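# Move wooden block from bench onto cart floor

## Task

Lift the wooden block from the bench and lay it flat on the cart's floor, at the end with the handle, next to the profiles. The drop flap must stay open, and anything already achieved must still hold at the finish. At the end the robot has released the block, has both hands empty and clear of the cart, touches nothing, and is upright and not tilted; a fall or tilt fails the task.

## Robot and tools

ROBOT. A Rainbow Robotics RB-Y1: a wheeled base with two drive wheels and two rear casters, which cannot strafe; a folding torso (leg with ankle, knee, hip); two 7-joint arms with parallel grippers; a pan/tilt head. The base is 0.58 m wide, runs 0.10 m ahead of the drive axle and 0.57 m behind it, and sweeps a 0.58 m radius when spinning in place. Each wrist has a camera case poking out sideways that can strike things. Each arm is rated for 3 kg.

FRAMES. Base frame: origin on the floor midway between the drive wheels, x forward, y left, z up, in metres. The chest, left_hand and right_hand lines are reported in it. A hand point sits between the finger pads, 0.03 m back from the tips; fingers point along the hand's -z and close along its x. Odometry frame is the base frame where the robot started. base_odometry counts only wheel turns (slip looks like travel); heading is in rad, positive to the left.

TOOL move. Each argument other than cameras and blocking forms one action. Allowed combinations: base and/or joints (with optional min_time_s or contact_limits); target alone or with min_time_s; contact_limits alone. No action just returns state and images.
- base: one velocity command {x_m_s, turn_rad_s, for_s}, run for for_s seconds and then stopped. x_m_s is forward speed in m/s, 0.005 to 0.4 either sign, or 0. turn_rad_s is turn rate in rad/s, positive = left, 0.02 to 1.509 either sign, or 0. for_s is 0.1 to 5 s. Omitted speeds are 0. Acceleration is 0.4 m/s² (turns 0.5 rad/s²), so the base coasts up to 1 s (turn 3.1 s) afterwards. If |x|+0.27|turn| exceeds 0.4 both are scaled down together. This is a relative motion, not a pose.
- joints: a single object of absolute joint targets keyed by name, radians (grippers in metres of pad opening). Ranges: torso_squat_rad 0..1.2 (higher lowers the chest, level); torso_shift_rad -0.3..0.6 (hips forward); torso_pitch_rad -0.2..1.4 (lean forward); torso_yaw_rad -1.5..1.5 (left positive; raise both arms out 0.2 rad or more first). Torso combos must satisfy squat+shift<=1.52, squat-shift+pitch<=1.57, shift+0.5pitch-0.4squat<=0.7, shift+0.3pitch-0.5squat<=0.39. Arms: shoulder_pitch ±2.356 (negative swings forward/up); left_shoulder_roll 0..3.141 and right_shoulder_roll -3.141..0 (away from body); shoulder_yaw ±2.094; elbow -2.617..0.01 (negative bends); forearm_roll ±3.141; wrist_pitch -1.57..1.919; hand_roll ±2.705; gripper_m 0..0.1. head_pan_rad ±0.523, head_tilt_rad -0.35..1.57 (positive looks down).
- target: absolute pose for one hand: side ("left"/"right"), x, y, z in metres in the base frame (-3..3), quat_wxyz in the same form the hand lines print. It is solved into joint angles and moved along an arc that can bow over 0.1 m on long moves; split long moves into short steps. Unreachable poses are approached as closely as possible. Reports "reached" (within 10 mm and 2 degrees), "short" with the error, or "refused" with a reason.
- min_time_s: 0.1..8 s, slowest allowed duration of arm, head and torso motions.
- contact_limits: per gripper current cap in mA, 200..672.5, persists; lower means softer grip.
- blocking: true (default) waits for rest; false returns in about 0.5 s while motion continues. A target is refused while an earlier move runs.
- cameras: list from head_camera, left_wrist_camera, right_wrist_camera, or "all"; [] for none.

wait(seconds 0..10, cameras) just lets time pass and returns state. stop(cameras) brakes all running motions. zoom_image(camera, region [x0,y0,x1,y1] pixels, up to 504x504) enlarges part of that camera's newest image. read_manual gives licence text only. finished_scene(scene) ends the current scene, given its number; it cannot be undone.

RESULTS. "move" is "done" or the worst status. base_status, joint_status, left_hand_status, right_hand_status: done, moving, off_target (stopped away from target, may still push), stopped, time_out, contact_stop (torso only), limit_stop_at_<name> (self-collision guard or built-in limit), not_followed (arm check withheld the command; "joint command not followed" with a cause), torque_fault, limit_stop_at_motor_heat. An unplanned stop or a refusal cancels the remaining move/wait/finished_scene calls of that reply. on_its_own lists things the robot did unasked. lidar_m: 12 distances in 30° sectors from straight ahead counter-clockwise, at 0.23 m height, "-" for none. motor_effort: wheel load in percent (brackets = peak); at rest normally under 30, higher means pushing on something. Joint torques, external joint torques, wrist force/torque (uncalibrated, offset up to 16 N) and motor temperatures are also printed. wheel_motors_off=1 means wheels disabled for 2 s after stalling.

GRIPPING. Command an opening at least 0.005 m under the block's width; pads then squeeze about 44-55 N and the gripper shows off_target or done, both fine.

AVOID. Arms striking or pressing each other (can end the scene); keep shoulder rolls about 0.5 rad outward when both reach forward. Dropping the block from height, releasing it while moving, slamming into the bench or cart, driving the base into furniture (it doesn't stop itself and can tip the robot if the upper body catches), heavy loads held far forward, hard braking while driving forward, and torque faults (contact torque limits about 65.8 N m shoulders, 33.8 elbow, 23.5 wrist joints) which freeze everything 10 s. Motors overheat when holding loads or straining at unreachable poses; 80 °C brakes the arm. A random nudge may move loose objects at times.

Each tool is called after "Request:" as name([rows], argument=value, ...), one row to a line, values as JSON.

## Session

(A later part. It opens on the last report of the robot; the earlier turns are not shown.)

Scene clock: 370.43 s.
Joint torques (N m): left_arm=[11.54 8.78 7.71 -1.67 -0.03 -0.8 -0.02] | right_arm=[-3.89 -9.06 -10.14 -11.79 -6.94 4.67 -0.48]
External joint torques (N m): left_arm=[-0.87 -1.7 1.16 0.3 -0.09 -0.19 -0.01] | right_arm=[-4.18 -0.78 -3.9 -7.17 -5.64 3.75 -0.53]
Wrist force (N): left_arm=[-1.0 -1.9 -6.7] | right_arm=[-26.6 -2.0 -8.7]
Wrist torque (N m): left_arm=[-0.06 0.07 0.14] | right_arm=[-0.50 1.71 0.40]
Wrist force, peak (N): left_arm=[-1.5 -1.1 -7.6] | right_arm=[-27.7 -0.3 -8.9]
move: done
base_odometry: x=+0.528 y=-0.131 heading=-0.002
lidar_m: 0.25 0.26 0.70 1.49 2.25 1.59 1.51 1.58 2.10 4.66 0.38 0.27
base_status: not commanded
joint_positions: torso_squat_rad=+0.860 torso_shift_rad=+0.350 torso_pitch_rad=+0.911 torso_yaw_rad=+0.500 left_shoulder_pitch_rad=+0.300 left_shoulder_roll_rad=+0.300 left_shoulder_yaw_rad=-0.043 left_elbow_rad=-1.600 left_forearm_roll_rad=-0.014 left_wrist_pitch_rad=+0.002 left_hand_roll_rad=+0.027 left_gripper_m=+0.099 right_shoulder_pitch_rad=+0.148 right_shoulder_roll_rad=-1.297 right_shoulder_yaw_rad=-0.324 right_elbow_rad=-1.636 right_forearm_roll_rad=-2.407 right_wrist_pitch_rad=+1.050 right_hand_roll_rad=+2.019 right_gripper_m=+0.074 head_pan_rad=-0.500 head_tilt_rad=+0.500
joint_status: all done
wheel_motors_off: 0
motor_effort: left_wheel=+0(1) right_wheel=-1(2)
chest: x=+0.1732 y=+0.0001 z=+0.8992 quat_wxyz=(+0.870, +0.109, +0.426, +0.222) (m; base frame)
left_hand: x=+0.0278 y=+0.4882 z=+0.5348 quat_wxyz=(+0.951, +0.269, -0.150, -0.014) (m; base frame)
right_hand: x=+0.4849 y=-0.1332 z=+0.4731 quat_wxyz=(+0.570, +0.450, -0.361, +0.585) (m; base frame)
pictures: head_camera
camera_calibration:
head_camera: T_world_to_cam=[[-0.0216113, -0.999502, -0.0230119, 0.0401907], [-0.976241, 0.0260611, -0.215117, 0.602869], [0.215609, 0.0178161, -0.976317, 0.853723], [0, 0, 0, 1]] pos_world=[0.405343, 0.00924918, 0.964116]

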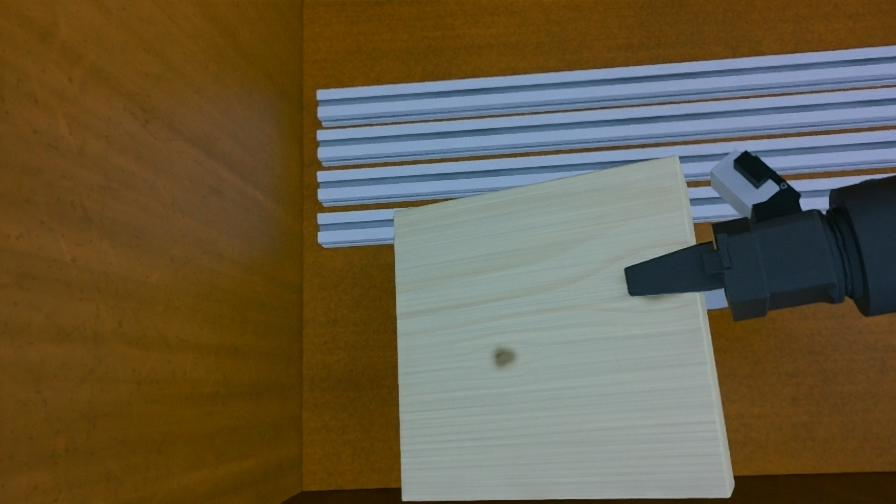

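Request:
move(target={"side":"right","x":0.475,"y":-0.1225,"z":0.44,"quat_wxyz":[0.5529,0.4233,-0.3871,0.6045]}, min_time_s=1.2)

Request:
move(joints={"head_tilt_rad":0.65}, cameras=["head_camera"])

Scene clock: 373.53 s.
Joint torques (N m): left_arm=[11.52 8.78 7.83 -1.77 0.03 -0.84 -0.08] | right_arm=[-5.61 -6.26 -6.74 -11.99 -6.26 5.06 -0.22]
External joint torques (N m): left_arm=[-0.89 -1.7 1.28 0.2 -0.03 -0.22 -0.07] | right_arm=[-6.17 2.35 -1.17 -7.12 -5.03 4.09 -0.26]
Wrist force (N): left_arm=[-0.4 -2.3 -6.8] | right_arm=[-27.3 0.4 -8.9]
Wrist torque (N m): left_arm=[-0.04 0.14 0.12] | right_arm=[-0.33 1.64 0.23]
Wrist force, peak (N): left_arm=[-1.3 -2.3 -7.5] | right_arm=[-28.0 0.3 -9.3]
move: done
base_odometry: x=+0.528 y=-0.131 heading=-0.002
lidar_m: 0.25 0.25 0.70 1.48 2.25 1.61 1.51 1.59 2.12 4.66 0.39 0.26
base_status: not commanded
joint_positions: torso_squat_rad=+0.860 torso_shift_rad=+0.350 torso_pitch_rad=+0.911 torso_yaw_rad=+0.500 left_shoulder_pitch_rad=+0.300 left_shoulder_roll_rad=+0.300 left_shoulder_yaw_rad=-0.043 left_elbow_rad=-1.600 left_forearm_roll_rad=-0.014 left_wrist_pitch_rad=+0.002 left_hand_roll_rad=+0.027 left_gripper_m=+0.099 right_shoulder_pitch_rad=+0.045 right_shoulder_roll_rad=-1.230 right_shoulder_yaw_rad=-0.206 right_elbow_rad=-1.561 right_forearm_roll_rad=-2.358 right_wrist_pitch_rad=+1.016 right_hand_roll_rad=+2.160 right_gripper_m=+0.074 head_pan_rad=-0.500 head_tilt_rad=+0.500
joint_status: all done
wheel_motors_off: 0
motor_effort: left_wheel=+0(1) right_wheel=+1(2)
chest: x=+0.1732 y=+0.0001 z=+0.8992 quat_wxyz=(+0.870, +0.109, +0.426, +0.222) (m; base frame)
left_hand: x=+0.0278 y=+0.4882 z=+0.5348 quat_wxyz=(+0.951, +0.269, -0.150, -0.014) (m; base frame)
right_hand: x=+0.4745 y=-0.1233 z=+0.4392 quat_wxyz=(+0.554, +0.422, -0.385, +0.605) (m; base frame)
right_hand_status: reached (checked arc, planned for 1.2 s): 1 mm and 0.3 deg off.
pictures: none

Scene clock: 374.20 s.
Joint torques (N m): left_arm=[11.57 8.83 7.93 -1.77 0.02 -0.83 -0.05] | right_arm=[-5.62 -6.15 -6.88 -12.11 -6.3 5.04 -0.22]
External joint torques (N m): left_arm=[-0.85 -1.65 1.38 0.2 -0.04 -0.21 -0.05] | right_arm=[-6.18 2.46 -1.31 -7.24 -5.07 4.07 -0.26]
Wrist force (N): left_arm=[-0.4 -1.9 -7.0] | right_arm=[-26.3 0.7 -9.1]
Wrist torque (N m): left_arm=[-0.10 0.13 0.11] | right_arm=[-0.34 1.74 0.18]
Wrist force, peak (N): left_arm=[-0.7 -1.8 -7.5] | right_arm=[-27.0 0.7 -8.9]
move: done
base_odometry: x=+0.528 y=-0.131 heading=-0.002
lidar_m: 0.25 0.25 0.70 1.49 2.25 1.60 1.51 1.58 2.11 4.65 0.37 0.26
base_status: not commanded
joint_positions: torso_squat_rad=+0.860 torso_shift_rad=+0.350 torso_pitch_rad=+0.911 torso_yaw_rad=+0.500 left_shoulder_pitch_rad=+0.300 left_shoulder_roll_rad=+0.300 left_shoulder_yaw_rad=-0.043 left_elbow_rad=-1.600 left_forearm_roll_rad=-0.014 left_wrist_pitch_rad=+0.002 left_hand_roll_rad=+0.027 left_gripper_m=+0.099 right_shoulder_pitch_rad=+0.045 right_shoulder_roll_rad=-1.230 right_shoulder_yaw_rad=-0.206 right_elbow_rad=-1.561 right_forearm_roll_rad=-2.358 right_wrist_pitch_rad=+1.016 right_hand_roll_rad=+2.160 right_gripper_m=+0.074 head_pan_rad=-0.500 head_tilt_rad=+0.650
joint_status: all done
wheel_motors_off: 0
motor_effort: left_wheel=+0(1) right_wheel=-1(3)
chest: x=+0.1732 y=+0.0001 z=+0.8992 quat_wxyz=(+0.870, +0.109, +0.426, +0.222) (m; base frame)
left_hand: x=+0.0278 y=+0.4882 z=+0.5348 quat_wxyz=(+0.951, +0.269, -0.150, -0.014) (m; base frame)
right_hand: x=+0.4745 y=-0.1233 z=+0.4392 quat_wxyz=(+0.554, +0.422, -0.385, +0.605) (m; base frame)
pictures: head_camera
camera_calibration:
head_camera: T_world_to_cam=[[-0.0248089, -0.999501, -0.0195291, 0.0377812], [-0.99742, 0.0260642, -0.0668867, 0.460882], [0.0673624, 0.0178194, -0.997569, 0.925998], [0, 0, 0, 1]] pos_world=[0.398253, 0.00924919, 0.955312]

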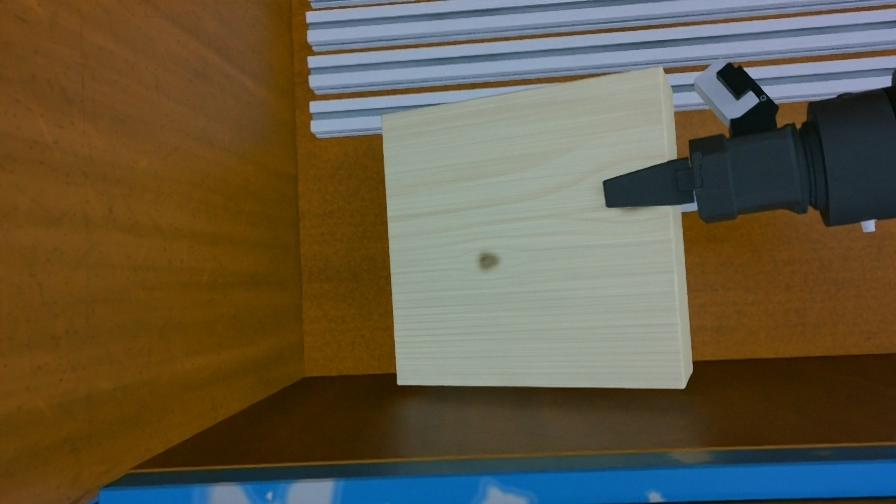

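Request:
move(target={"side":"right","x":0.475,"y":-0.1225,"z":0.405,"quat_wxyz":[0.5529,0.4233,-0.3871,0.6045]}, min_time_s=1.2)

Request:
move(target={"side":"right","x":0.475,"y":-0.1225,"z":0.393,"quat_wxyz":[0.5529,0.4233,-0.3871,0.6045]}, min_time_s=1.2, cameras=["head_camera"])

Scene clock: 378.50 s.
Joint torques (N m): left_arm=[11.44 8.8 7.73 -1.77 -0.01 -0.89 -0.07] | right_arm=[-5.18 -7.49 -6.18 -11.42 -6.02 5.48 -0.31]
External joint torques (N m): left_arm=[-0.97 -1.69 1.18 0.2 -0.07 -0.28 -0.07] | right_arm=[-5.31 2.15 -1.13 -6.87 -4.81 4.38 -0.36]
Wrist force (N): left_arm=[-0.5 -2.2 -6.6] | right_arm=[-26.4 0.7 -8.9]
Wrist torque (N m): left_arm=[-0.04 0.18 0.09] | right_arm=[-0.24 1.66 0.19]
Wrist force, peak (N): left_arm=[-1.4 -1.7 -7.6] | right_arm=[-27.4 1.3 -9.2]
move: done
base_odometry: x=+0.528 y=-0.131 heading=-0.002
lidar_m: 0.25 0.26 0.70 1.48 2.24 1.59 1.52 1.59 2.13 4.66 0.37 0.27
base_status: not commanded
joint_positions: torso_squat_rad=+0.860 torso_shift_rad=+0.350 torso_pitch_rad=+0.911 torso_yaw_rad=+0.500 left_shoulder_pitch_rad=+0.300 left_shoulder_roll_rad=+0.300 left_shoulder_yaw_rad=-0.043 left_elbow_rad=-1.600 left_forearm_roll_rad=-0.014 left_wrist_pitch_rad=+0.002 left_hand_roll_rad=+0.027 left_gripper_m=+0.099 right_shoulder_pitch_rad=-0.109 right_shoulder_roll_rad=-1.186 right_shoulder_yaw_rad=-0.089 right_elbow_rad=-1.377 right_forearm_roll_rad=-2.340 right_wrist_pitch_rad=+1.075 right_hand_roll_rad=+2.240 right_gripper_m=+0.074 head_pan_rad=-0.500 head_tilt_rad=+0.650
joint_status: all done
wheel_motors_off: 0
motor_effort: left_wheel=+1(1) right_wheel=-1(2)
chest: x=+0.1732 y=+0.0001 z=+0.8992 quat_wxyz=(+0.870, +0.109, +0.426, +0.222) (m; base frame)
left_hand: x=+0.0278 y=+0.4882 z=+0.5348 quat_wxyz=(+0.951, +0.269, -0.150, -0.014) (m; base frame)
right_hand: x=+0.4744 y=-0.1232 z=+0.4043 quat_wxyz=(+0.555, +0.421, -0.385, +0.605) (m; base frame)
right_hand_status: reached (checked arc, planned for 1.2 s): 1 mm and 0.4 deg off.
pictures: none

Scene clock: 380.03 s.
Joint torques (N m): left_arm=[11.5 8.93 7.66 -1.78 0.07 -0.83 -0.15] | right_arm=[-3.74 -6.98 -4.31 -8.03 -2.44 2.97 1]
External joint torques (N m): left_arm=[-0.91 -1.55 1.11 0.19 0.01 -0.22 -0.14] | right_arm=[-3.67 2.9 0.54 -3.59 -1.24 1.84 0.95]
Wrist force (N): left_arm=[-0.5 -2.3 -6.1] | right_arm=[-15.8 -1.4 0.0]
Wrist torque (N m): left_arm=[-0.08 0.14 0.10] | right_arm=[0.19 -0.34 -1.02]
Wrist force, peak (N): left_arm=[-1.6 -2.3 -7.2] | right_arm=[-26.8 0.7 -9.0]
move: done
base_odometry: x=+0.528 y=-0.131 heading=-0.002
lidar_m: 0.25 0.25 0.70 1.48 2.24 1.60 1.51 1.58 2.13 4.65 0.37 0.27
base_status: not commanded
joint_positions: torso_squat_rad=+0.860 torso_shift_rad=+0.350 torso_pitch_rad=+0.911 torso_yaw_rad=+0.500 left_shoulder_pitch_rad=+0.300 left_shoulder_roll_rad=+0.300 left_shoulder_yaw_rad=-0.043 left_elbow_rad=-1.600 left_forearm_roll_rad=-0.014 left_wrist_pitch_rad=+0.002 left_hand_roll_rad=+0.027 left_gripper_m=+0.099 right_shoulder_pitch_rad=-0.161 right_shoulder_roll_rad=-1.167 right_shoulder_yaw_rad=-0.057 right_elbow_rad=-1.310 right_forearm_roll_rad=-2.331 right_wrist_pitch_rad=+1.099 right_hand_roll_rad=+2.266 right_gripper_m=+0.074 head_pan_rad=-0.500 head_tilt_rad=+0.650
joint_status: all done
wheel_motors_off: 0
motor_effort: left_wheel=+0(1) right_wheel=+0(2)
chest: x=+0.1732 y=+0.0001 z=+0.8993 quat_wxyz=(+0.870, +0.109, +0.426, +0.222) (m; base frame)
left_hand: x=+0.0278 y=+0.4882 z=+0.5348 quat_wxyz=(+0.951, +0.269, -0.150, -0.014) (m; base frame)
right_hand: x=+0.4745 y=-0.1228 z=+0.3934 quat_wxyz=(+0.555, +0.421, -0.386, +0.605) (m; base frame)
right_hand_status: reached (checked arc, planned for 1.2 s): 1 mm and 0.3 deg off.
pictures: head_camera
camera_calibration:
head_camera: T_world_to_cam=[[-0.0248069, -0.999501, -0.0195314, 0.0377821], [-0.997413, 0.026064, -0.0669864, 0.460881], [0.0674621, 0.0178192, -0.997563, 0.926058], [0, 0, 0, 1]] pos_world=[0.398153, 0.00924919, 0.955412]

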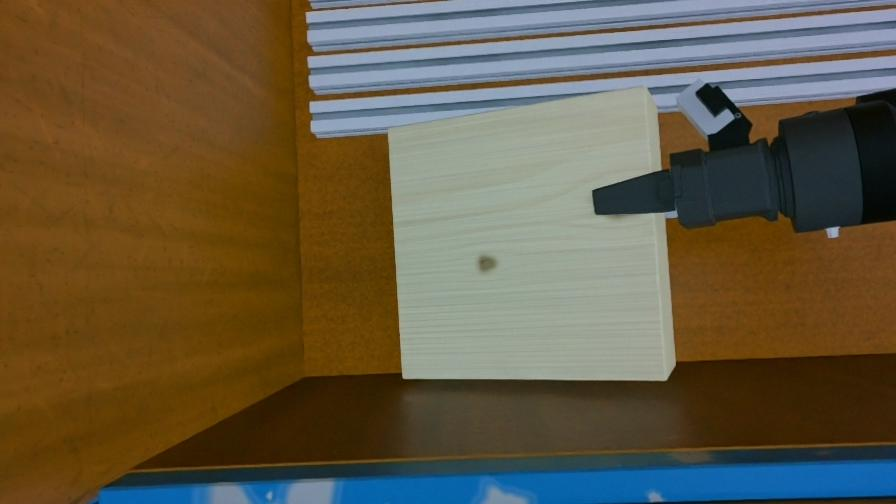

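Request:
move(target={"side":"right","x":0.4755,"y":-0.1295,"z":0.376,"quat_wxyz":[0.5355,0.4492,-0.4109,0.5855]}, min_time_s=1.2, cameras=["head_camera"])

Scene clock: 384.33 s.
Joint torques (N m): left_arm=[11.39 8.5 7.52 -2 0 -0.93 -0.03] | right_arm=[-45.26 41.6 -9.17 -18.63 -5.66 6.53 -0.12]
External joint torques (N m): left_arm=[-0.91 -1.8 1.09 0.11 -0.06 -0.29 -0.02] | right_arm=[-44.63 52.86 -4.98 -15.25 -4.5 5.19 -0.17]
Wrist force (N): left_arm=[-0.8 -1.7 -6.4] | right_arm=[-27.0 1.5 -7.3]
Wrist torque (N m): left_arm=[-0.11 0.13 0.09] | right_arm=[-0.37 1.77 0.22]
Wrist force, peak (N): left_arm=[-1.0 -1.7 -8.0] | right_arm=[-27.8 2.1 -9.9]
move: done
base_odometry: x=+0.528 y=-0.131 heading=-0.002
lidar_m: 0.25 0.26 0.35 1.48 2.24 1.60 1.52 1.57 2.09 4.90 0.39 0.26
base_status: not commanded
joint_positions: torso_squat_rad=+0.861 torso_shift_rad=+0.346 torso_pitch_rad=+0.901 torso_yaw_rad=+0.496 left_shoulder_pitch_rad=+0.300 left_shoulder_roll_rad=+0.300 left_shoulder_yaw_rad=-0.043 left_elbow_rad=-1.600 left_forearm_roll_rad=-0.014 left_wrist_pitch_rad=+0.002 left_hand_roll_rad=+0.027 left_gripper_m=+0.099 right_shoulder_pitch_rad=-0.337 right_shoulder_roll_rad=-1.114 right_shoulder_yaw_rad=+0.011 right_elbow_rad=-0.995 right_forearm_roll_rad=-2.351 right_wrist_pitch_rad=+1.311 right_hand_roll_rad=+2.408 right_gripper_m=+0.074 head_pan_rad=-0.500 head_tilt_rad=+0.650
joint_status: all done
wheel_motors_off: 0
motor_effort: left_wheel=+9(10) right_wheel=+1(20)
chest: x=+0.1693 y=+0.0023 z=+0.9020 quat_wxyz=(+0.873, +0.105, +0.422, +0.221) (m; base frame)
left_hand: x=+0.0278 y=+0.4879 z=+0.5327 quat_wxyz=(+0.952, +0.265, -0.155, -0.012) (m; base frame)
right_hand: x=+0.4750 y=-0.1384 z=+0.3802 quat_wxyz=(+0.539, +0.441, -0.403, +0.594) (m; base frame)
right_hand_status: reached (checked arc, planned for 1.2 s): 10 mm and 1.7 deg off.
pictures: head_camera
camera_calibration:
head_camera: T_world_to_cam=[[-0.0249385, -0.999607, -0.0127835, 0.0339602], [-0.996684, 0.0258522, -0.0771478, 0.466309], [0.0774479, 0.0108172, -0.996938, 0.926818], [0, 0, 0, 1]] pos_world=[0.393829, 0.0118662, 0.960389]

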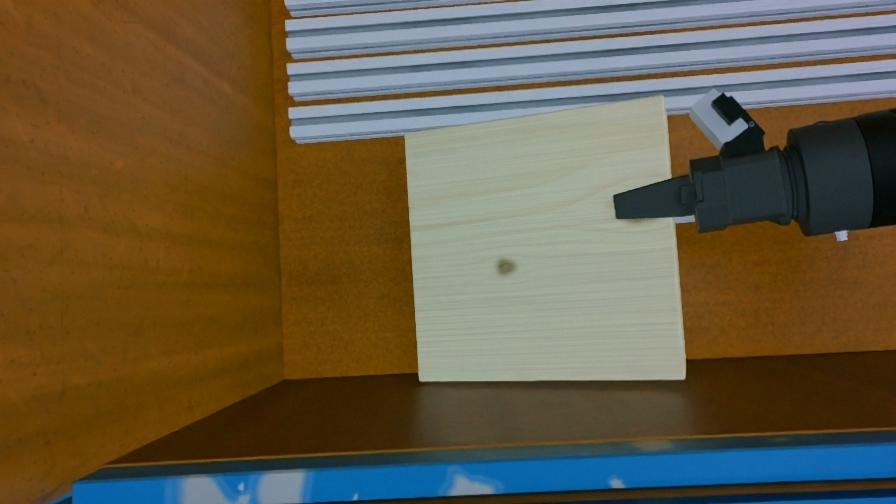

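Request:
move(target={"side":"right","x":0.475,"y":-0.124,"z":0.400,"quat_wxyz":[0.5529,0.4233,-0.3871,0.6045]}, min_time_s=1)

Request:
move(joints={"head_pan_rad":-0.523,"head_tilt_rad":0.9,"torso_yaw_rad":0.5}, cameras=["head_camera"])

Scene clock: 386.87 s.
Joint torques (N m): left_arm=[11.33 9.04 7.88 -1.9 -0.09 -0.86 -0.05] | right_arm=[-2.81 -5.83 -7.53 -11.76 -5.99 5.94 -0.64]
External joint torques (N m): left_arm=[-1.07 -1.43 1.33 0.08 -0.15 -0.24 -0.04] | right_arm=[-2.65 4.25 -2.75 -7.45 -4.78 4.77 -0.69]
Wrist force (N): left_arm=[-0.9 -2.3 -6.8] | right_arm=[-26.2 1.6 -8.4]
Wrist torque (N m): left_arm=[-0.07 0.09 0.08] | right_arm=[-0.34 1.76 0.39]
Wrist force, peak (N): left_arm=[-1.7 -2.1 -7.6] | right_arm=[-29.5 0.5 -7.8]
move: done
base_odometry: x=+0.528 y=-0.131 heading=-0.002
lidar_m: 0.24 0.25 0.70 1.46 2.26 1.59 1.50 1.57 2.09 4.79 0.38 0.26
base_status: not commanded
joint_positions: torso_squat_rad=+0.860 torso_shift_rad=+0.350 torso_pitch_rad=+0.910 torso_yaw_rad=+0.500 left_shoulder_pitch_rad=+0.300 left_shoulder_roll_rad=+0.300 left_shoulder_yaw_rad=-0.043 left_elbow_rad=-1.600 left_forearm_roll_rad=-0.014 left_wrist_pitch_rad=+0.002 left_hand_roll_rad=+0.027 left_gripper_m=+0.099 right_shoulder_pitch_rad=-0.184 right_shoulder_roll_rad=-1.166 right_shoulder_yaw_rad=-0.040 right_elbow_rad=-1.274 right_forearm_roll_rad=-2.346 right_wrist_pitch_rad=+1.130 right_hand_roll_rad=+2.281 right_gripper_m=+0.074 head_pan_rad=-0.500 head_tilt_rad=+0.650
joint_status: all done
wheel_motors_off: 0
motor_effort: left_wheel=+3(15) right_wheel=-8(11)
chest: x=+0.1730 y=+0.0002 z=+0.8993 quat_wxyz=(+0.870, +0.109, +0.426, +0.222) (m; base frame)
left_hand: x=+0.0277 y=+0.4882 z=+0.5347 quat_wxyz=(+0.951, +0.269, -0.150, -0.014) (m; base frame)
right_hand: x=+0.4738 y=-0.1233 z=+0.3932 quat_wxyz=(+0.551, +0.430, -0.387, +0.601) (m; base frame)
right_hand_status: reached (checked arc, planned for 1.0 s): 7 mm and 0.9 deg off.
pictures: none

Scene clock: 387.67 s.
Joint torques (N m): left_arm=[11.74 8.77 7.77 -1.73 0.11 -0.9 -0.08] | right_arm=[-2.51 -6.35 -6.91 -11.66 -6.12 6.08 -0.47]
External joint torques (N m): left_arm=[-0.67 -1.71 1.22 0.24 0.05 -0.28 -0.07] | right_arm=[-2.34 3.73 -2.12 -7.35 -4.92 4.91 -0.51]
Wrist force (N): left_arm=[-0.8 -1.5 -6.3] | right_arm=[-26.9 0.6 -8.4]
Wrist torque (N m): left_arm=[-0.17 0.10 0.07] | right_arm=[-0.41 1.72 0.40]
Wrist force, peak (N): left_arm=[-0.3 -1.4 -7.6] | right_arm=[-26.8 0.5 -9.0]
move: done
base_odometry: x=+0.528 y=-0.131 heading=-0.002
lidar_m: 0.25 0.26 0.70 1.46 2.24 1.60 1.52 1.58 2.10 4.80 0.37 0.27
base_status: not commanded
joint_positions: torso_squat_rad=+0.860 torso_shift_rad=+0.350 torso_pitch_rad=+0.910 torso_yaw_rad=+0.500 left_shoulder_pitch_rad=+0.300 left_shoulder_roll_rad=+0.300 left_shoulder_yaw_rad=-0.043 left_elbow_rad=-1.600 left_forearm_roll_rad=-0.014 left_wrist_pitch_rad=+0.002 left_hand_roll_rad=+0.027 left_gripper_m=+0.099 right_shoulder_pitch_rad=-0.184 right_shoulder_roll_rad=-1.166 right_shoulder_yaw_rad=-0.040 right_elbow_rad=-1.274 right_forearm_roll_rad=-2.346 right_wrist_pitch_rad=+1.130 right_hand_roll_rad=+2.281 right_gripper_m=+0.074 head_pan_rad=-0.523 head_tilt_rad=+0.900
joint_status: all done
wheel_motors_off: 0
motor_effort: left_wheel=+3(4) right_wheel=-8(10)
chest: x=+0.1730 y=+0.0002 z=+0.8993 quat_wxyz=(+0.870, +0.109, +0.426, +0.222) (m; base frame)
left_hand: x=+0.0277 y=+0.4882 z=+0.5347 quat_wxyz=(+0.951, +0.269, -0.150, -0.014) (m; base frame)
right_hand: x=+0.4738 y=-0.1233 z=+0.3932 quat_wxyz=(+0.551, +0.430, -0.387, +0.601) (m; base frame)
pictures: head_camera
camera_calibration:
head_camera: T_world_to_cam=[[-0.042796, -0.999068, 0.00568341, 0.0187869], [-0.982564, 0.0431179, 0.180856, 0.205937], [-0.180932, 0.00215561, -0.983493, 0.997355], [0, 0, 0, 1]] pos_world=[0.383605, 0.00773988, 0.94354]

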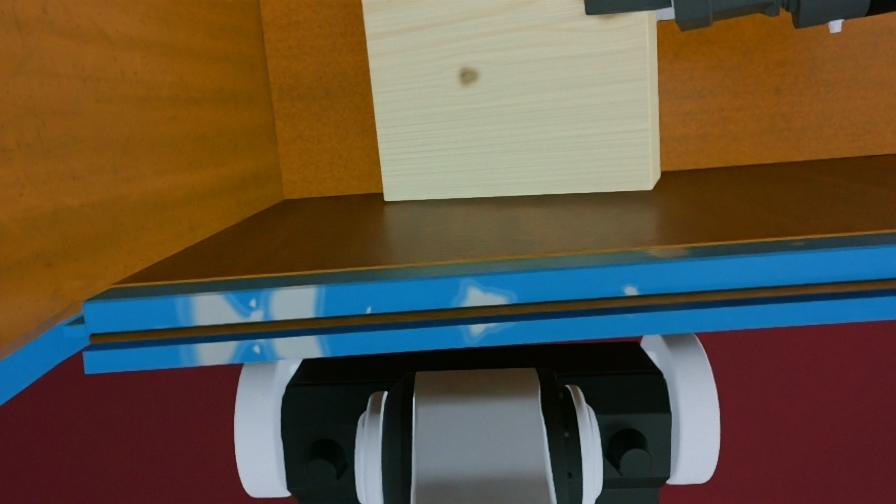

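Request:
move(target={"side":"right","x":0.475,"y":-0.123,"z":0.52,"quat_wxyz":[0.5529,0.4233,-0.3871,0.6045]}, min_time_s=1.5)

Request:
move(joints={"right_shoulder_pitch_rad":0.615,"right_shoulder_roll_rad":-1.472,"right_shoulder_yaw_rad":-0.554,"right_elbow_rad":-1.902,"right_forearm_roll_rad":-2.728,"right_wrist_pitch_rad":0.799,"right_hand_roll_rad":2.261,"head_tilt_rad":0.65,"head_pan_rad":-0.5}, min_time_s=2, cameras=["head_camera"])

Scene clock: 410.37 s.
Joint torques (N m): left_arm=[11.52 8.87 7.91 -1.71 -0.02 -0.78 -0.03] | right_arm=[-2.04 -5.93 -9.03 -12.92 -6.62 3.85 -0.56]
External joint torques (N m): left_arm=[-0.89 -1.61 1.36 0.26 -0.08 -0.17 -0.02] | right_arm=[-3.26 -0.75 -2.6 -7.91 -5.35 3.08 -0.61]
Wrist force (N): left_arm=[-1.3 -1.5 -6.9] | right_arm=[-26.3 1.6 -9.0]
Wrist torque (N m): left_arm=[-0.12 0.04 0.10] | right_arm=[-0.26 1.72 0.40]
Wrist force, peak (N): left_arm=[-1.1 -2.2 -7.6] | right_arm=[-28.6 -1.0 -9.0]
move: done
base_odometry: x=+0.528 y=-0.131 heading=-0.002
lidar_m: 0.24 0.25 0.70 1.49 2.25 1.59 1.52 1.57 2.09 4.79 0.39 0.26
base_status: not commanded
joint_positions: torso_squat_rad=+0.860 torso_shift_rad=+0.350 torso_pitch_rad=+0.911 torso_yaw_rad=+0.500 left_shoulder_pitch_rad=+0.300 left_shoulder_roll_rad=+0.300 left_shoulder_yaw_rad=-0.043 left_elbow_rad=-1.600 left_forearm_roll_rad=-0.014 left_wrist_pitch_rad=+0.002 left_hand_roll_rad=+0.027 left_gripper_m=+0.099 right_shoulder_pitch_rad=+0.387 right_shoulder_roll_rad=-1.284 right_shoulder_yaw_rad=-0.532 right_elbow_rad=-1.890 right_forearm_roll_rad=-2.413 right_wrist_pitch_rad=+0.938 right_hand_roll_rad=+2.012 right_gripper_m=+0.074 head_pan_rad=-0.523 head_tilt_rad=+0.900
joint_status: all done
wheel_motors_off: 0
motor_effort: left_wheel=+2(4) right_wheel=-4(10)
chest: x=+0.1731 y=+0.0001 z=+0.8992 quat_wxyz=(+0.870, +0.109, +0.426, +0.222) (m; base frame)
left_hand: x=+0.0278 y=+0.4882 z=+0.5348 quat_wxyz=(+0.951, +0.269, -0.150, -0.014) (m; base frame)
right_hand: x=+0.4753 y=-0.1241 z=+0.5192 quat_wxyz=(+0.551, +0.425, -0.388, +0.604) (m; base frame)
right_hand_status: reached (checked arc, planned for 1.5 s): 1 mm and 0.3 deg off.
pictures: none

Scene clock: 412.67 s.
Joint torques (N m): left_arm=[11.4 8.73 7.58 -1.75 -0.07 -0.91 -0.04] | right_arm=[-2.81 -3.81 -10.71 -13.14 -5.42 5.58 -0.24]
External joint torques (N m): left_arm=[-1.01 -1.75 1.03 0.22 -0.13 -0.29 -0.03] | right_arm=[-2.95 -1.27 -4.67 -8.88 -4.44 4.45 -0.29]
Wrist force (N): left_arm=[-0.8 -2.0 -5.8] | right_arm=[-25.7 1.6 -8.9]
Wrist torque (N m): left_arm=[-0.09 0.11 0.11] | right_arm=[-0.42 1.83 0.22]
Wrist force, peak (N): left_arm=[-1.0 -2.2 -7.6] | right_arm=[-27.0 1.9 -9.0]
move: done
base_odometry: x=+0.528 y=-0.131 heading=-0.002
lidar_m: 0.25 0.26 0.71 1.46 2.26 1.60 1.52 1.58 2.09 4.80 0.38 0.26
base_status: not commanded
joint_positions: torso_squat_rad=+0.860 torso_shift_rad=+0.350 torso_pitch_rad=+0.911 torso_yaw_rad=+0.500 left_shoulder_pitch_rad=+0.300 left_shoulder_roll_rad=+0.300 left_shoulder_yaw_rad=-0.043 left_elbow_rad=-1.600 left_forearm_roll_rad=-0.014 left_wrist_pitch_rad=+0.002 left_hand_roll_rad=+0.027 left_gripper_m=+0.099 right_shoulder_pitch_rad=+0.616 right_shoulder_roll_rad=-1.471 right_shoulder_yaw_rad=-0.553 right_elbow_rad=-1.900 right_forearm_roll_rad=-2.727 right_wrist_pitch_rad=+0.798 right_hand_roll_rad=+2.261 right_gripper_m=+0.074 head_pan_rad=-0.500 head_tilt_rad=+0.650
joint_status: all done
wheel_motors_off: 0
motor_effort: left_wheel=+1(3) right_wheel=-4(5)
chest: x=+0.1731 y=+0.0001 z=+0.8992 quat_wxyz=(+0.870, +0.109, +0.426, +0.222) (m; base frame)
left_hand: x=+0.0278 y=+0.4882 z=+0.5348 quat_wxyz=(+0.951, +0.269, -0.150, -0.014) (m; base frame)
right_hand: x=+0.4746 y=-0.1239 z=+0.5187 quat_wxyz=(+0.554, +0.423, -0.386, +0.604) (m; base frame)
pictures: head_camera
camera_calibration:
head_camera: T_world_to_cam=[[-0.0248106, -0.999503, -0.0194292, 0.0377861], [-0.99742, 0.0260591, -0.0668895, 0.460789], [0.0673625, 0.0177195, -0.997571, 0.926105], [0, 0, 0, 1]] pos_world=[0.398153, 0.00934942, 0.955412]

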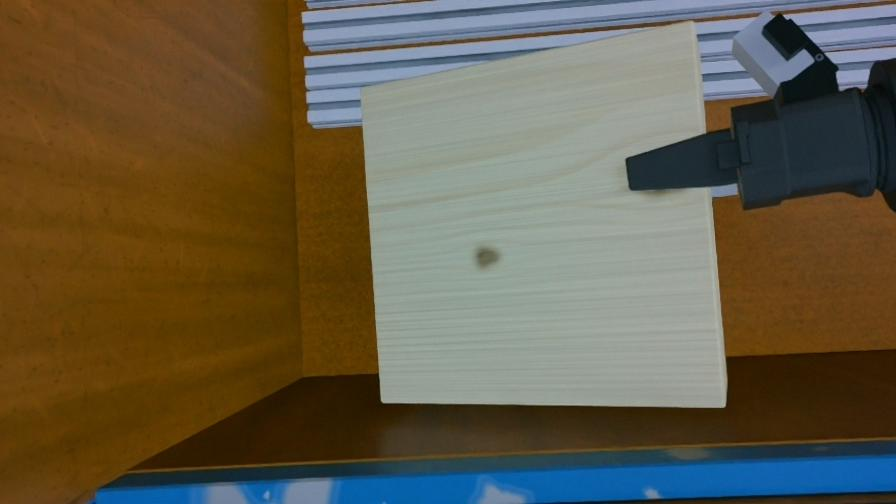

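Request:
move(target={"side":"right","x":0.479,"y":-0.1225,"z":0.43,"quat_wxyz":[0.5529,0.4233,-0.3871,0.6045]}, min_time_s=1.5, cameras=["head_camera"])

Scene clock: 416.03 s.
Joint torques (N m): left_arm=[11.43 9.11 7.55 -1.71 -0.02 -0.82 -0.13] | right_arm=[-6.54 -10.95 -7.59 -11.64 -4.65 7.13 -0.31]
External joint torques (N m): left_arm=[-0.98 -1.37 1 0.26 -0.08 -0.2 -0.12] | right_arm=[-5.42 -0.73 -2.49 -8.02 -3.79 5.76 -0.35]
Wrist force (N): left_arm=[-0.7 -1.9 -6.9] | right_arm=[-26.6 1.8 -9.1]
Wrist torque (N m): left_arm=[-0.08 0.11 0.10] | right_arm=[-0.35 1.76 0.21]
Wrist force, peak (N): left_arm=[-1.4 -1.8 -7.9] | right_arm=[-28.0 0.4 -8.8]
move: done
base_odometry: x=+0.528 y=-0.131 heading=-0.002
lidar_m: 0.25 0.26 0.70 1.48 2.23 1.59 1.51 1.58 2.10 4.80 0.39 0.27
base_status: not commanded
joint_positions: torso_squat_rad=+0.860 torso_shift_rad=+0.350 torso_pitch_rad=+0.911 torso_yaw_rad=+0.500 left_shoulder_pitch_rad=+0.300 left_shoulder_roll_rad=+0.300 left_shoulder_yaw_rad=-0.043 left_elbow_rad=-1.600 left_forearm_roll_rad=-0.014 left_wrist_pitch_rad=+0.002 left_hand_roll_rad=+0.027 left_gripper_m=+0.099 right_shoulder_pitch_rad=-0.005 right_shoulder_roll_rad=-1.491 right_shoulder_yaw_rad=+0.137 right_elbow_rad=-1.500 right_forearm_roll_rad=-2.817 right_wrist_pitch_rad=+0.883 right_hand_roll_rad=+2.476 right_gripper_m=+0.074 head_pan_rad=-0.500 head_tilt_rad=+0.650
joint_status: all done
wheel_motors_off: 0
motor_effort: left_wheel=+2(3) right_wheel=-3(4)
chest: x=+0.1731 y=+0.0001 z=+0.8992 quat_wxyz=(+0.870, +0.109, +0.426, +0.222) (m; base frame)
left_hand: x=+0.0278 y=+0.4882 z=+0.5348 quat_wxyz=(+0.951, +0.269, -0.150, -0.014) (m; base frame)
right_hand: x=+0.4784 y=-0.1234 z=+0.4289 quat_wxyz=(+0.555, +0.421, -0.385, +0.605) (m; base frame)
right_hand_status: reached (checked arc, planned for 1.5 s): 2 mm and 0.4 deg off.
pictures: head_camera
camera_calibration:
head_camera: T_world_to_cam=[[-0.0248054, -0.999502, -0.019529, 0.0377791], [-0.99742, 0.0260606, -0.0668869, 0.460789], [0.0673625, 0.0178194, -0.997569, 0.926105], [0, 0, 0, 1]] pos_world=[0.398153, 0.00924917, 0.955412]

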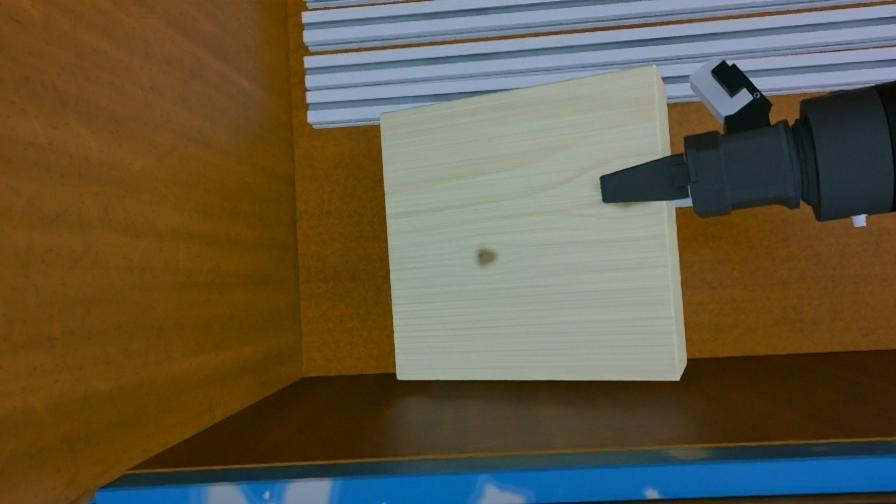

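Request:
move(target={"side":"right","x":0.479,"y":-0.1225,"z":0.394,"quat_wxyz":[0.5529,0.4233,-0.3871,0.6045]}, min_time_s=1.5)

Request:
move(target={"side":"right","x":0.4795,"y":-0.1295,"z":0.376,"quat_wxyz":[0.5355,0.4492,-0.4109,0.5855]}, min_time_s=1.5, cameras=["head_camera"])

Scene clock: 419.60 s.
Joint torques (N m): left_arm=[11.56 8.73 7.53 -1.81 0.01 -0.76 0.01] | right_arm=[-5.21 -9.79 -4.91 -8.14 -2.51 5.64 -0.08]
External joint torques (N m): left_arm=[-0.85 -1.75 0.98 0.16 -0.05 -0.14 0.02] | right_arm=[-3.99 1.56 -0.17 -4.72 -1.6 4.26 -0.13]
Wrist force (N): left_arm=[-0.5 -1.8 -7.0] | right_arm=[-20.7 -0.4 -7.2]
Wrist torque (N m): left_arm=[-0.12 0.13 0.09] | right_arm=[-0.58 0.57 -0.26]
Wrist force, peak (N): left_arm=[-1.6 -2.8 -7.4] | right_arm=[-27.0 1.5 -9.0]
move: done
base_odometry: x=+0.528 y=-0.131 heading=-0.002
lidar_m: 0.25 0.26 0.71 1.48 2.25 1.59 1.51 1.57 2.10 4.80 0.38 0.27
base_status: not commanded
joint_positions: torso_squat_rad=+0.860 torso_shift_rad=+0.350 torso_pitch_rad=+0.911 torso_yaw_rad=+0.500 left_shoulder_pitch_rad=+0.300 left_shoulder_roll_rad=+0.300 left_shoulder_yaw_rad=-0.043 left_elbow_rad=-1.600 left_forearm_roll_rad=-0.014 left_wrist_pitch_rad=+0.002 left_hand_roll_rad=+0.027 left_gripper_m=+0.099 right_shoulder_pitch_rad=-0.204 right_shoulder_roll_rad=-1.383 right_shoulder_yaw_rad=+0.267 right_elbow_rad=-1.309 right_forearm_roll_rad=-2.723 right_wrist_pitch_rad=+0.964 right_hand_roll_rad=+2.474 right_gripper_m=+0.074 head_pan_rad=-0.500 head_tilt_rad=+0.650
joint_status: all done
wheel_motors_off: 0
motor_effort: left_wheel=+2(2) right_wheel=-3(4)
chest: x=+0.1731 y=+0.0001 z=+0.8992 quat_wxyz=(+0.870, +0.109, +0.426, +0.222) (m; base frame)
left_hand: x=+0.0278 y=+0.4882 z=+0.5348 quat_wxyz=(+0.951, +0.269, -0.150, -0.014) (m; base frame)
right_hand: x=+0.4784 y=-0.1228 z=+0.3938 quat_wxyz=(+0.556, +0.419, -0.385, +0.605) (m; base frame)
right_hand_status: reached (checked arc, planned for 1.5 s): 1 mm and 0.6 deg off.
pictures: none

Scene clock: 421.43 s.
Joint torques (N m): left_arm=[11.7 8.9 7.74 -1.72 -0.01 -0.74 -0.01] | right_arm=[-6.96 -10.49 -5.64 -8.17 -4.52 6.87 -0.18]
External joint torques (N m): left_arm=[-0.71 -1.58 1.19 0.25 -0.07 -0.13 0] | right_arm=[-5.47 1.52 -1.64 -5.57 -3.55 5.36 -0.22]
Wrist force (N): left_arm=[-1.1 -1.9 -6.6] | right_arm=[-26.0 1.3 -6.7]
Wrist torque (N m): left_arm=[-0.13 0.07 0.06] | right_arm=[-0.28 1.59 0.11]
Wrist force, peak (N): left_arm=[-1.2 -1.9 -7.5] | right_arm=[-28.3 2.0 -8.5]
move: done
base_odometry: x=+0.528 y=-0.131 heading=-0.002
lidar_m: 0.25 0.25 0.70 1.48 2.26 1.59 1.52 1.57 2.10 4.80 0.38 0.27
base_status: not commanded
joint_positions: torso_squat_rad=+0.860 torso_shift_rad=+0.350 torso_pitch_rad=+0.911 torso_yaw_rad=+0.500 left_shoulder_pitch_rad=+0.300 left_shoulder_roll_rad=+0.300 left_shoulder_yaw_rad=-0.043 left_elbow_rad=-1.600 left_forearm_roll_rad=-0.014 left_wrist_pitch_rad=+0.002 left_hand_roll_rad=+0.027 left_gripper_m=+0.099 right_shoulder_pitch_rad=-0.402 right_shoulder_roll_rad=-1.252 right_shoulder_yaw_rad=+0.340 right_elbow_rad=-0.983 right_forearm_roll_rad=-2.680 right_wrist_pitch_rad=+1.222 right_hand_roll_rad=+2.542 right_gripper_m=+0.074 head_pan_rad=-0.500 head_tilt_rad=+0.650
joint_status: all done
wheel_motors_off: 0
motor_effort: left_wheel=+1(3) right_wheel=+0(4)
chest: x=+0.1731 y=+0.0001 z=+0.8993 quat_wxyz=(+0.870, +0.109, +0.426, +0.222) (m; base frame)
left_hand: x=+0.0278 y=+0.4882 z=+0.5348 quat_wxyz=(+0.951, +0.269, -0.150, -0.014) (m; base frame)
right_hand: x=+0.4790 y=-0.1304 z=+0.3752 quat_wxyz=(+0.537, +0.448, -0.409, +0.586) (m; base frame)
right_hand_status: reached (checked arc, planned for 1.5 s): 1 mm and 0.3 deg off.
pictures: head_camera
camera_calibration:
head_camera: T_world_to_cam=[[-0.0248033, -0.999502, -0.0195312, 0.0377805], [-0.997413, 0.0260605, -0.0669865, 0.460882], [0.0674621, 0.0178192, -0.997563, 0.926058], [0, 0, 0, 1]] pos_world=[0.398153, 0.00924917, 0.955412]

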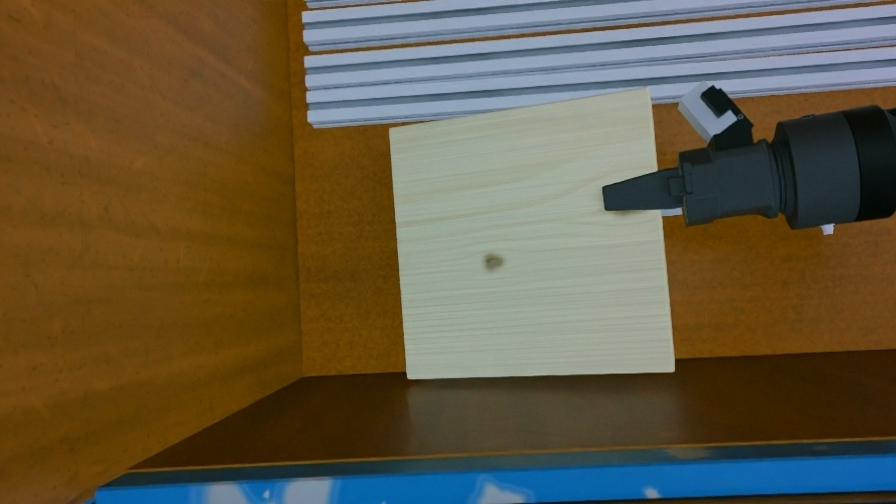

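Request:
move(target={"side":"right","x":0.480,"y":-0.139,"z":0.358,"quat_wxyz":[0.5170,0.4743,-0.4338,0.5652]}, min_time_s=1.5, cameras=["head_camera"])

Scene clock: 424.90 s.
Joint torques (N m): left_arm=[11.61 8.88 7.8 -1.84 0.03 -0.87 -0.15] | right_arm=[-7 -10.7 -3.47 -4.93 -3.89 7.87 -0.11]
External joint torques (N m): left_arm=[-0.8 -1.6 1.25 0.13 -0.03 -0.26 -0.14] | right_arm=[-4.12 1.09 -1.22 -4.07 -3.07 6.2 -0.16]
Wrist force (N): left_arm=[-0.3 -2.3 -6.9] | right_arm=[-26.5 1.1 -4.4]
Wrist torque (N m): left_arm=[-0.07 0.13 0.09] | right_arm=[-0.28 1.73 0.14]
Wrist force, peak (N): left_arm=[-0.4 -2.2 -7.5] | right_arm=[-29.6 -1.9 -5.9]
move: done
base_odometry: x=+0.528 y=-0.131 heading=-0.002
lidar_m: 0.25 0.26 0.71 1.47 2.25 1.60 1.51 1.58 2.10 4.80 0.38 0.26
base_status: not commanded
joint_positions: torso_squat_rad=+0.860 torso_shift_rad=+0.350 torso_pitch_rad=+0.911 torso_yaw_rad=+0.500 left_shoulder_pitch_rad=+0.300 left_shoulder_roll_rad=+0.300 left_shoulder_yaw_rad=-0.043 left_elbow_rad=-1.600 left_forearm_roll_rad=-0.014 left_wrist_pitch_rad=+0.002 left_hand_roll_rad=+0.027 left_gripper_m=+0.099 right_shoulder_pitch_rad=-0.711 right_shoulder_roll_rad=-1.086 right_shoulder_yaw_rad=+0.432 right_elbow_rad=-0.420 right_forearm_roll_rad=-2.595 right_wrist_pitch_rad=+1.572 right_hand_roll_rad=+2.670 right_gripper_m=+0.074 head_pan_rad=-0.500 head_tilt_rad=+0.650
joint_status: all done
wheel_motors_off: 0
motor_effort: left_wheel=+2(4) right_wheel=-1(4)
chest: x=+0.1731 y=+0.0000 z=+0.8993 quat_wxyz=(+0.870, +0.109, +0.426, +0.222) (m; base frame)
left_hand: x=+0.0278 y=+0.4882 z=+0.5348 quat_wxyz=(+0.951, +0.269, -0.150, -0.014) (m; base frame)
right_hand: x=+0.4793 y=-0.1393 z=+0.3579 quat_wxyz=(+0.521, +0.471, -0.431, +0.567) (m; base frame)
right_hand_status: reached (checked arc, planned for 1.5 s): 1 mm and 0.7 deg off.
pictures: head_camera
camera_calibration:
head_camera: T_world_to_cam=[[-0.0247981, -0.9995, -0.019631, 0.0378734], [-0.997414, 0.0260619, -0.0669839, 0.460879], [0.067462, 0.0179192, -0.997561, 0.926055], [0, 0, 0, 1]] pos_world=[0.398153, 0.00924893, 0.955412]

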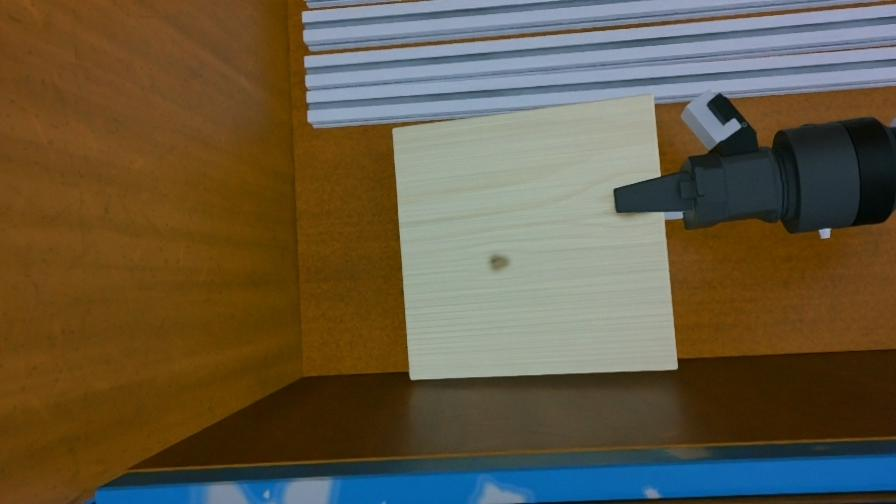

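Request:
move(joints={"torso_squat_rad":0.875}, min_time_s=1, cameras=["right_wrist_camera"])

Scene clock: 428.13 s.
Joint torques (N m): left_arm=[11.14 8.91 7.76 -1.7 -0.05 -0.82 -0.03] | right_arm=[-3.12 -10.3 -1.72 -0.74 1.84 -1.98 0.81]
External joint torques (N m): left_arm=[-1.25 -1.57 1.21 0.28 -0.11 -0.21 -0.02] | right_arm=[-0.19 1.5 0.54 0.15 2.67 -3.65 0.76]
Wrist force (N): left_arm=[-0.3 -1.9 -7.0] | right_arm=[0.5 -2.6 12.0]
Wrist torque (N m): left_arm=[-0.12 0.16 0.10] | right_arm=[-0.31 -3.64 -1.26]
Wrist force, peak (N): left_arm=[-1.3 -1.9 -7.8] | right_arm=[-27.7 1.4 -4.8]
move: done
base_odometry: x=+0.528 y=-0.131 heading=-0.002
lidar_m: 0.25 0.25 0.70 1.47 2.26 1.59 1.51 1.58 2.09 4.80 0.39 0.26
base_status: not commanded
joint_positions: torso_squat_rad=+0.875 torso_shift_rad=+0.350 torso_pitch_rad=+0.910 torso_yaw_rad=+0.500 left_shoulder_pitch_rad=+0.300 left_shoulder_roll_rad=+0.300 left_shoulder_yaw_rad=-0.043 left_elbow_rad=-1.600 left_forearm_roll_rad=-0.014 left_wrist_pitch_rad=+0.002 left_hand_roll_rad=+0.027 left_gripper_m=+0.099 right_shoulder_pitch_rad=-0.712 right_shoulder_roll_rad=-1.086 right_shoulder_yaw_rad=+0.432 right_elbow_rad=-0.421 right_forearm_roll_rad=-2.596 right_wrist_pitch_rad=+1.574 right_hand_roll_rad=+2.670 right_gripper_m=+0.074 head_pan_rad=-0.500 head_tilt_rad=+0.650
joint_status: all done
wheel_motors_off: 0
motor_effort: left_wheel=+0(2) right_wheel=-2(3)
chest: x=+0.1700 y=+0.0000 z=+0.8920 quat_wxyz=(+0.870, +0.109, +0.426, +0.222) (m; base frame)
left_hand: x=+0.0251 y=+0.4882 z=+0.5274 quat_wxyz=(+0.951, +0.269, -0.151, -0.014) (m; base frame)
right_hand: x=+0.4774 y=-0.1388 z=+0.3520 quat_wxyz=(+0.520, +0.471, -0.433, +0.566) (m; base frame)
pictures: right_wrist_camera
camera_calibration:
right_wrist_camera: T_world_to_cam=[[0.0430064, -0.152371, -0.987387, 0.304692], [-0.815433, -0.57638, 0.0534284, 0.317595], [-0.577251, 0.802851, -0.149036, 0.511667], [0, 0, 0, 1]] pos_world=[0.541234, -0.18131, 0.360137]

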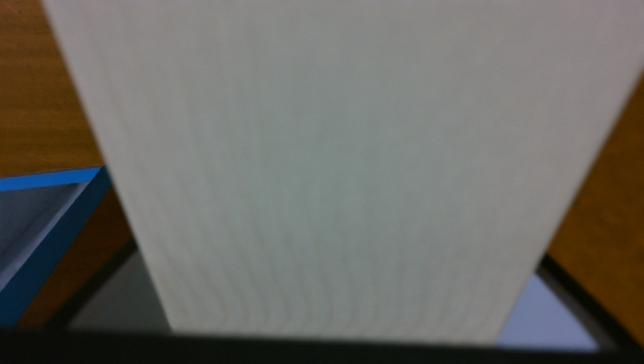

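Request:
move(joints={"right_gripper_m":0.083}, cameras=["head_camera"])

Request:
move(joints={"right_gripper_m":0.1}, cameras=["head_camera","right_wrist_camera"])

Scene clock: 432.30 s.
Joint torques (N m): left_arm=[11.55 8.75 7.78 -1.64 -0.06 -0.79 -0.07] | right_arm=[-3.53 -10.61 -2.07 -1.77 -1.29 3.68 0.27]
External joint torques (N m): left_arm=[-0.85 -1.74 1.23 0.34 -0.12 -0.18 -0.06] | right_arm=[-0.61 1.17 0.19 -0.89 -0.46 2 0.22]
Wrist force (N): left_arm=[-1.0 -1.4 -6.5] | right_arm=[-15.2 0.5 -1.8]
Wrist torque (N m): left_arm=[-0.15 0.13 0.07] | right_arm=[-0.25 -0.38 -0.13]
Wrist force, peak (N): left_arm=[-1.1 -2.2 -7.5] | right_arm=[-17.9 1.3 -0.7]
move: done
base_odometry: x=+0.528 y=-0.131 heading=-0.002
lidar_m: 0.24 0.26 0.70 1.48 2.24 1.60 1.51 1.58 2.08 4.80 0.39 0.27
base_status: not commanded
joint_positions: torso_squat_rad=+0.875 torso_shift_rad=+0.350 torso_pitch_rad=+0.910 torso_yaw_rad=+0.500 left_shoulder_pitch_rad=+0.300 left_shoulder_roll_rad=+0.300 left_shoulder_yaw_rad=-0.043 left_elbow_rad=-1.600 left_forearm_roll_rad=-0.014 left_wrist_pitch_rad=+0.002 left_hand_roll_rad=+0.027 left_gripper_m=+0.099 right_shoulder_pitch_rad=-0.712 right_shoulder_roll_rad=-1.086 right_shoulder_yaw_rad=+0.432 right_elbow_rad=-0.420 right_forearm_roll_rad=-2.595 right_wrist_pitch_rad=+1.573 right_hand_roll_rad=+2.670 right_gripper_m=+0.083 head_pan_rad=-0.500 head_tilt_rad=+0.650
joint_status: all done
wheel_motors_off: 0
motor_effort: left_wheel=+0(5) right_wheel=-1(2)
chest: x=+0.1702 y=+0.0000 z=+0.8918 quat_wxyz=(+0.870, +0.109, +0.426, +0.222) (m; base frame)
left_hand: x=+0.0251 y=+0.4882 z=+0.5273 quat_wxyz=(+0.951, +0.269, -0.150, -0.014) (m; base frame)
right_hand: x=+0.4772 y=-0.1389 z=+0.3512 quat_wxyz=(+0.520, +0.471, -0.432, +0.566) (m; base frame)
pictures: head_camera
camera_calibration:
head_camera: T_world_to_cam=[[-0.0247987, -0.999501, -0.0195406, 0.0375729], [-0.997387, 0.0260636, -0.0673851, 0.457866], [0.0678608, 0.0178185, -0.997536, 0.918787], [0, 0, 0, 1]] pos_world=[0.395252, 0.00924919, 0.948111]

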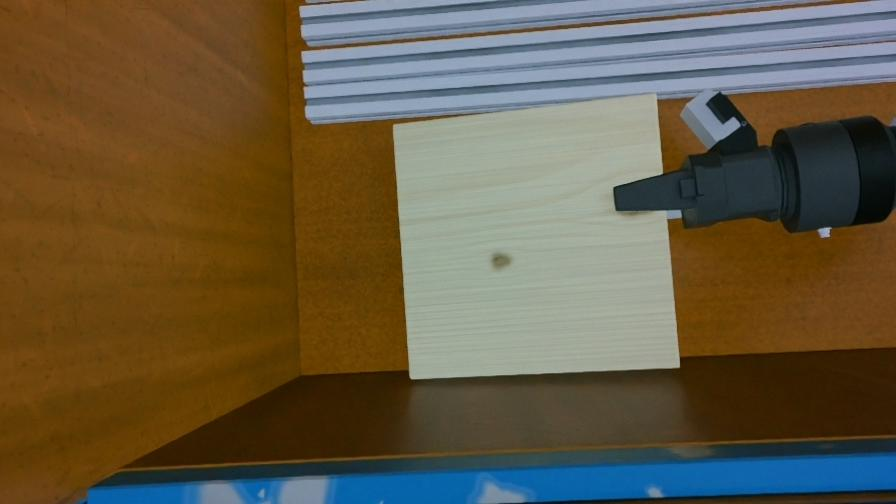

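Scene clock: 432.93 s.
Joint torques (N m): left_arm=[11.16 8.78 7.75 -1.75 -0.07 -0.91 -0.13] | right_arm=[-3.54 -12.02 -2.05 -1.79 -1.6 3.68 0.27]
External joint torques (N m): left_arm=[-1.24 -1.7 1.2 0.23 -0.13 -0.29 -0.13] | right_arm=[-0.63 -0.24 0.22 -0.9 -0.77 2.01 0.22]
Wrist force (N): left_arm=[-1.0 -2.7 -6.6] | right_arm=[-15.9 1.5 -5.0]
Wrist torque (N m): left_arm=[-0.02 0.05 0.08] | right_arm=[-0.33 -0.57 -0.15]
Wrist force, peak (N): left_arm=[-0.5 -1.9 -7.3] | right_arm=[-16.6 1.4 -4.9]
move: done
base_odometry: x=+0.528 y=-0.131 heading=-0.002
lidar_m: 0.24 0.26 0.70 1.48 2.27 1.59 1.52 1.59 2.10 4.79 0.39 0.27
base_status: not commanded
joint_positions: torso_squat_rad=+0.875 torso_shift_rad=+0.350 torso_pitch_rad=+0.910 torso_yaw_rad=+0.500 left_shoulder_pitch_rad=+0.300 left_shoulder_roll_rad=+0.300 left_shoulder_yaw_rad=-0.043 left_elbow_rad=-1.600 left_forearm_roll_rad=-0.014 left_wrist_pitch_rad=+0.002 left_hand_roll_rad=+0.027 left_gripper_m=+0.099 right_shoulder_pitch_rad=-0.712 right_shoulder_roll_rad=-1.085 right_shoulder_yaw_rad=+0.432 right_elbow_rad=-0.420 right_forearm_roll_rad=-2.595 right_wrist_pitch_rad=+1.573 right_hand_roll_rad=+2.670 right_gripper_m=+0.099 head_pan_rad=-0.500 head_tilt_rad=+0.650
joint_status: all done
wheel_motors_off: 0
motor_effort: left_wheel=+0(1) right_wheel=-2(3)
chest: x=+0.1702 y=+0.0000 z=+0.8918 quat_wxyz=(+0.870, +0.109, +0.426, +0.222) (m; base frame)
left_hand: x=+0.0251 y=+0.4882 z=+0.5274 quat_wxyz=(+0.951, +0.269, -0.150, -0.014) (m; base frame)
right_hand: x=+0.4771 y=-0.1387 z=+0.3512 quat_wxyz=(+0.520, +0.471, -0.432, +0.566) (m; base frame)
pictures: head_camera, right_wrist_camera
camera_calibration:
head_camera: T_world_to_cam=[[-0.0247987, -0.999501, -0.0195406, 0.0375729], [-0.997387, 0.0260636, -0.0673851, 0.457866], [0.0678608, 0.0178185, -0.997536, 0.918787], [0, 0, 0, 1]] pos_world=[0.395252, 0.00924919, 0.948111]
right_wrist_camera: T_world_to_cam=[[0.0422202, -0.153787, -0.987202, 0.303927], [-0.815271, -0.576468, 0.0549355, 0.316805], [-0.577538, 0.802518, -0.149717, 0.51162], [0, 0, 0, 1]] pos_world=[0.54093, -0.181216, 0.359232]

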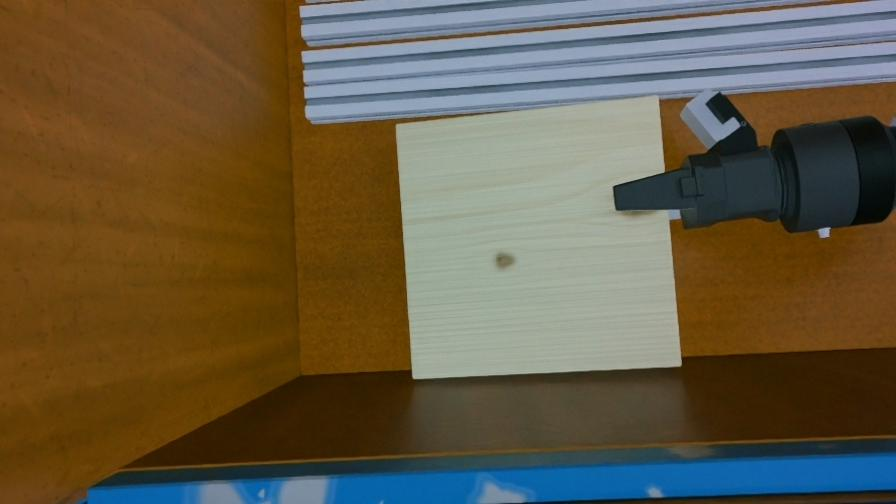

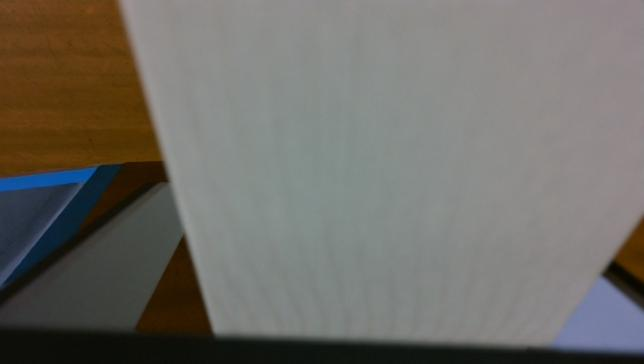

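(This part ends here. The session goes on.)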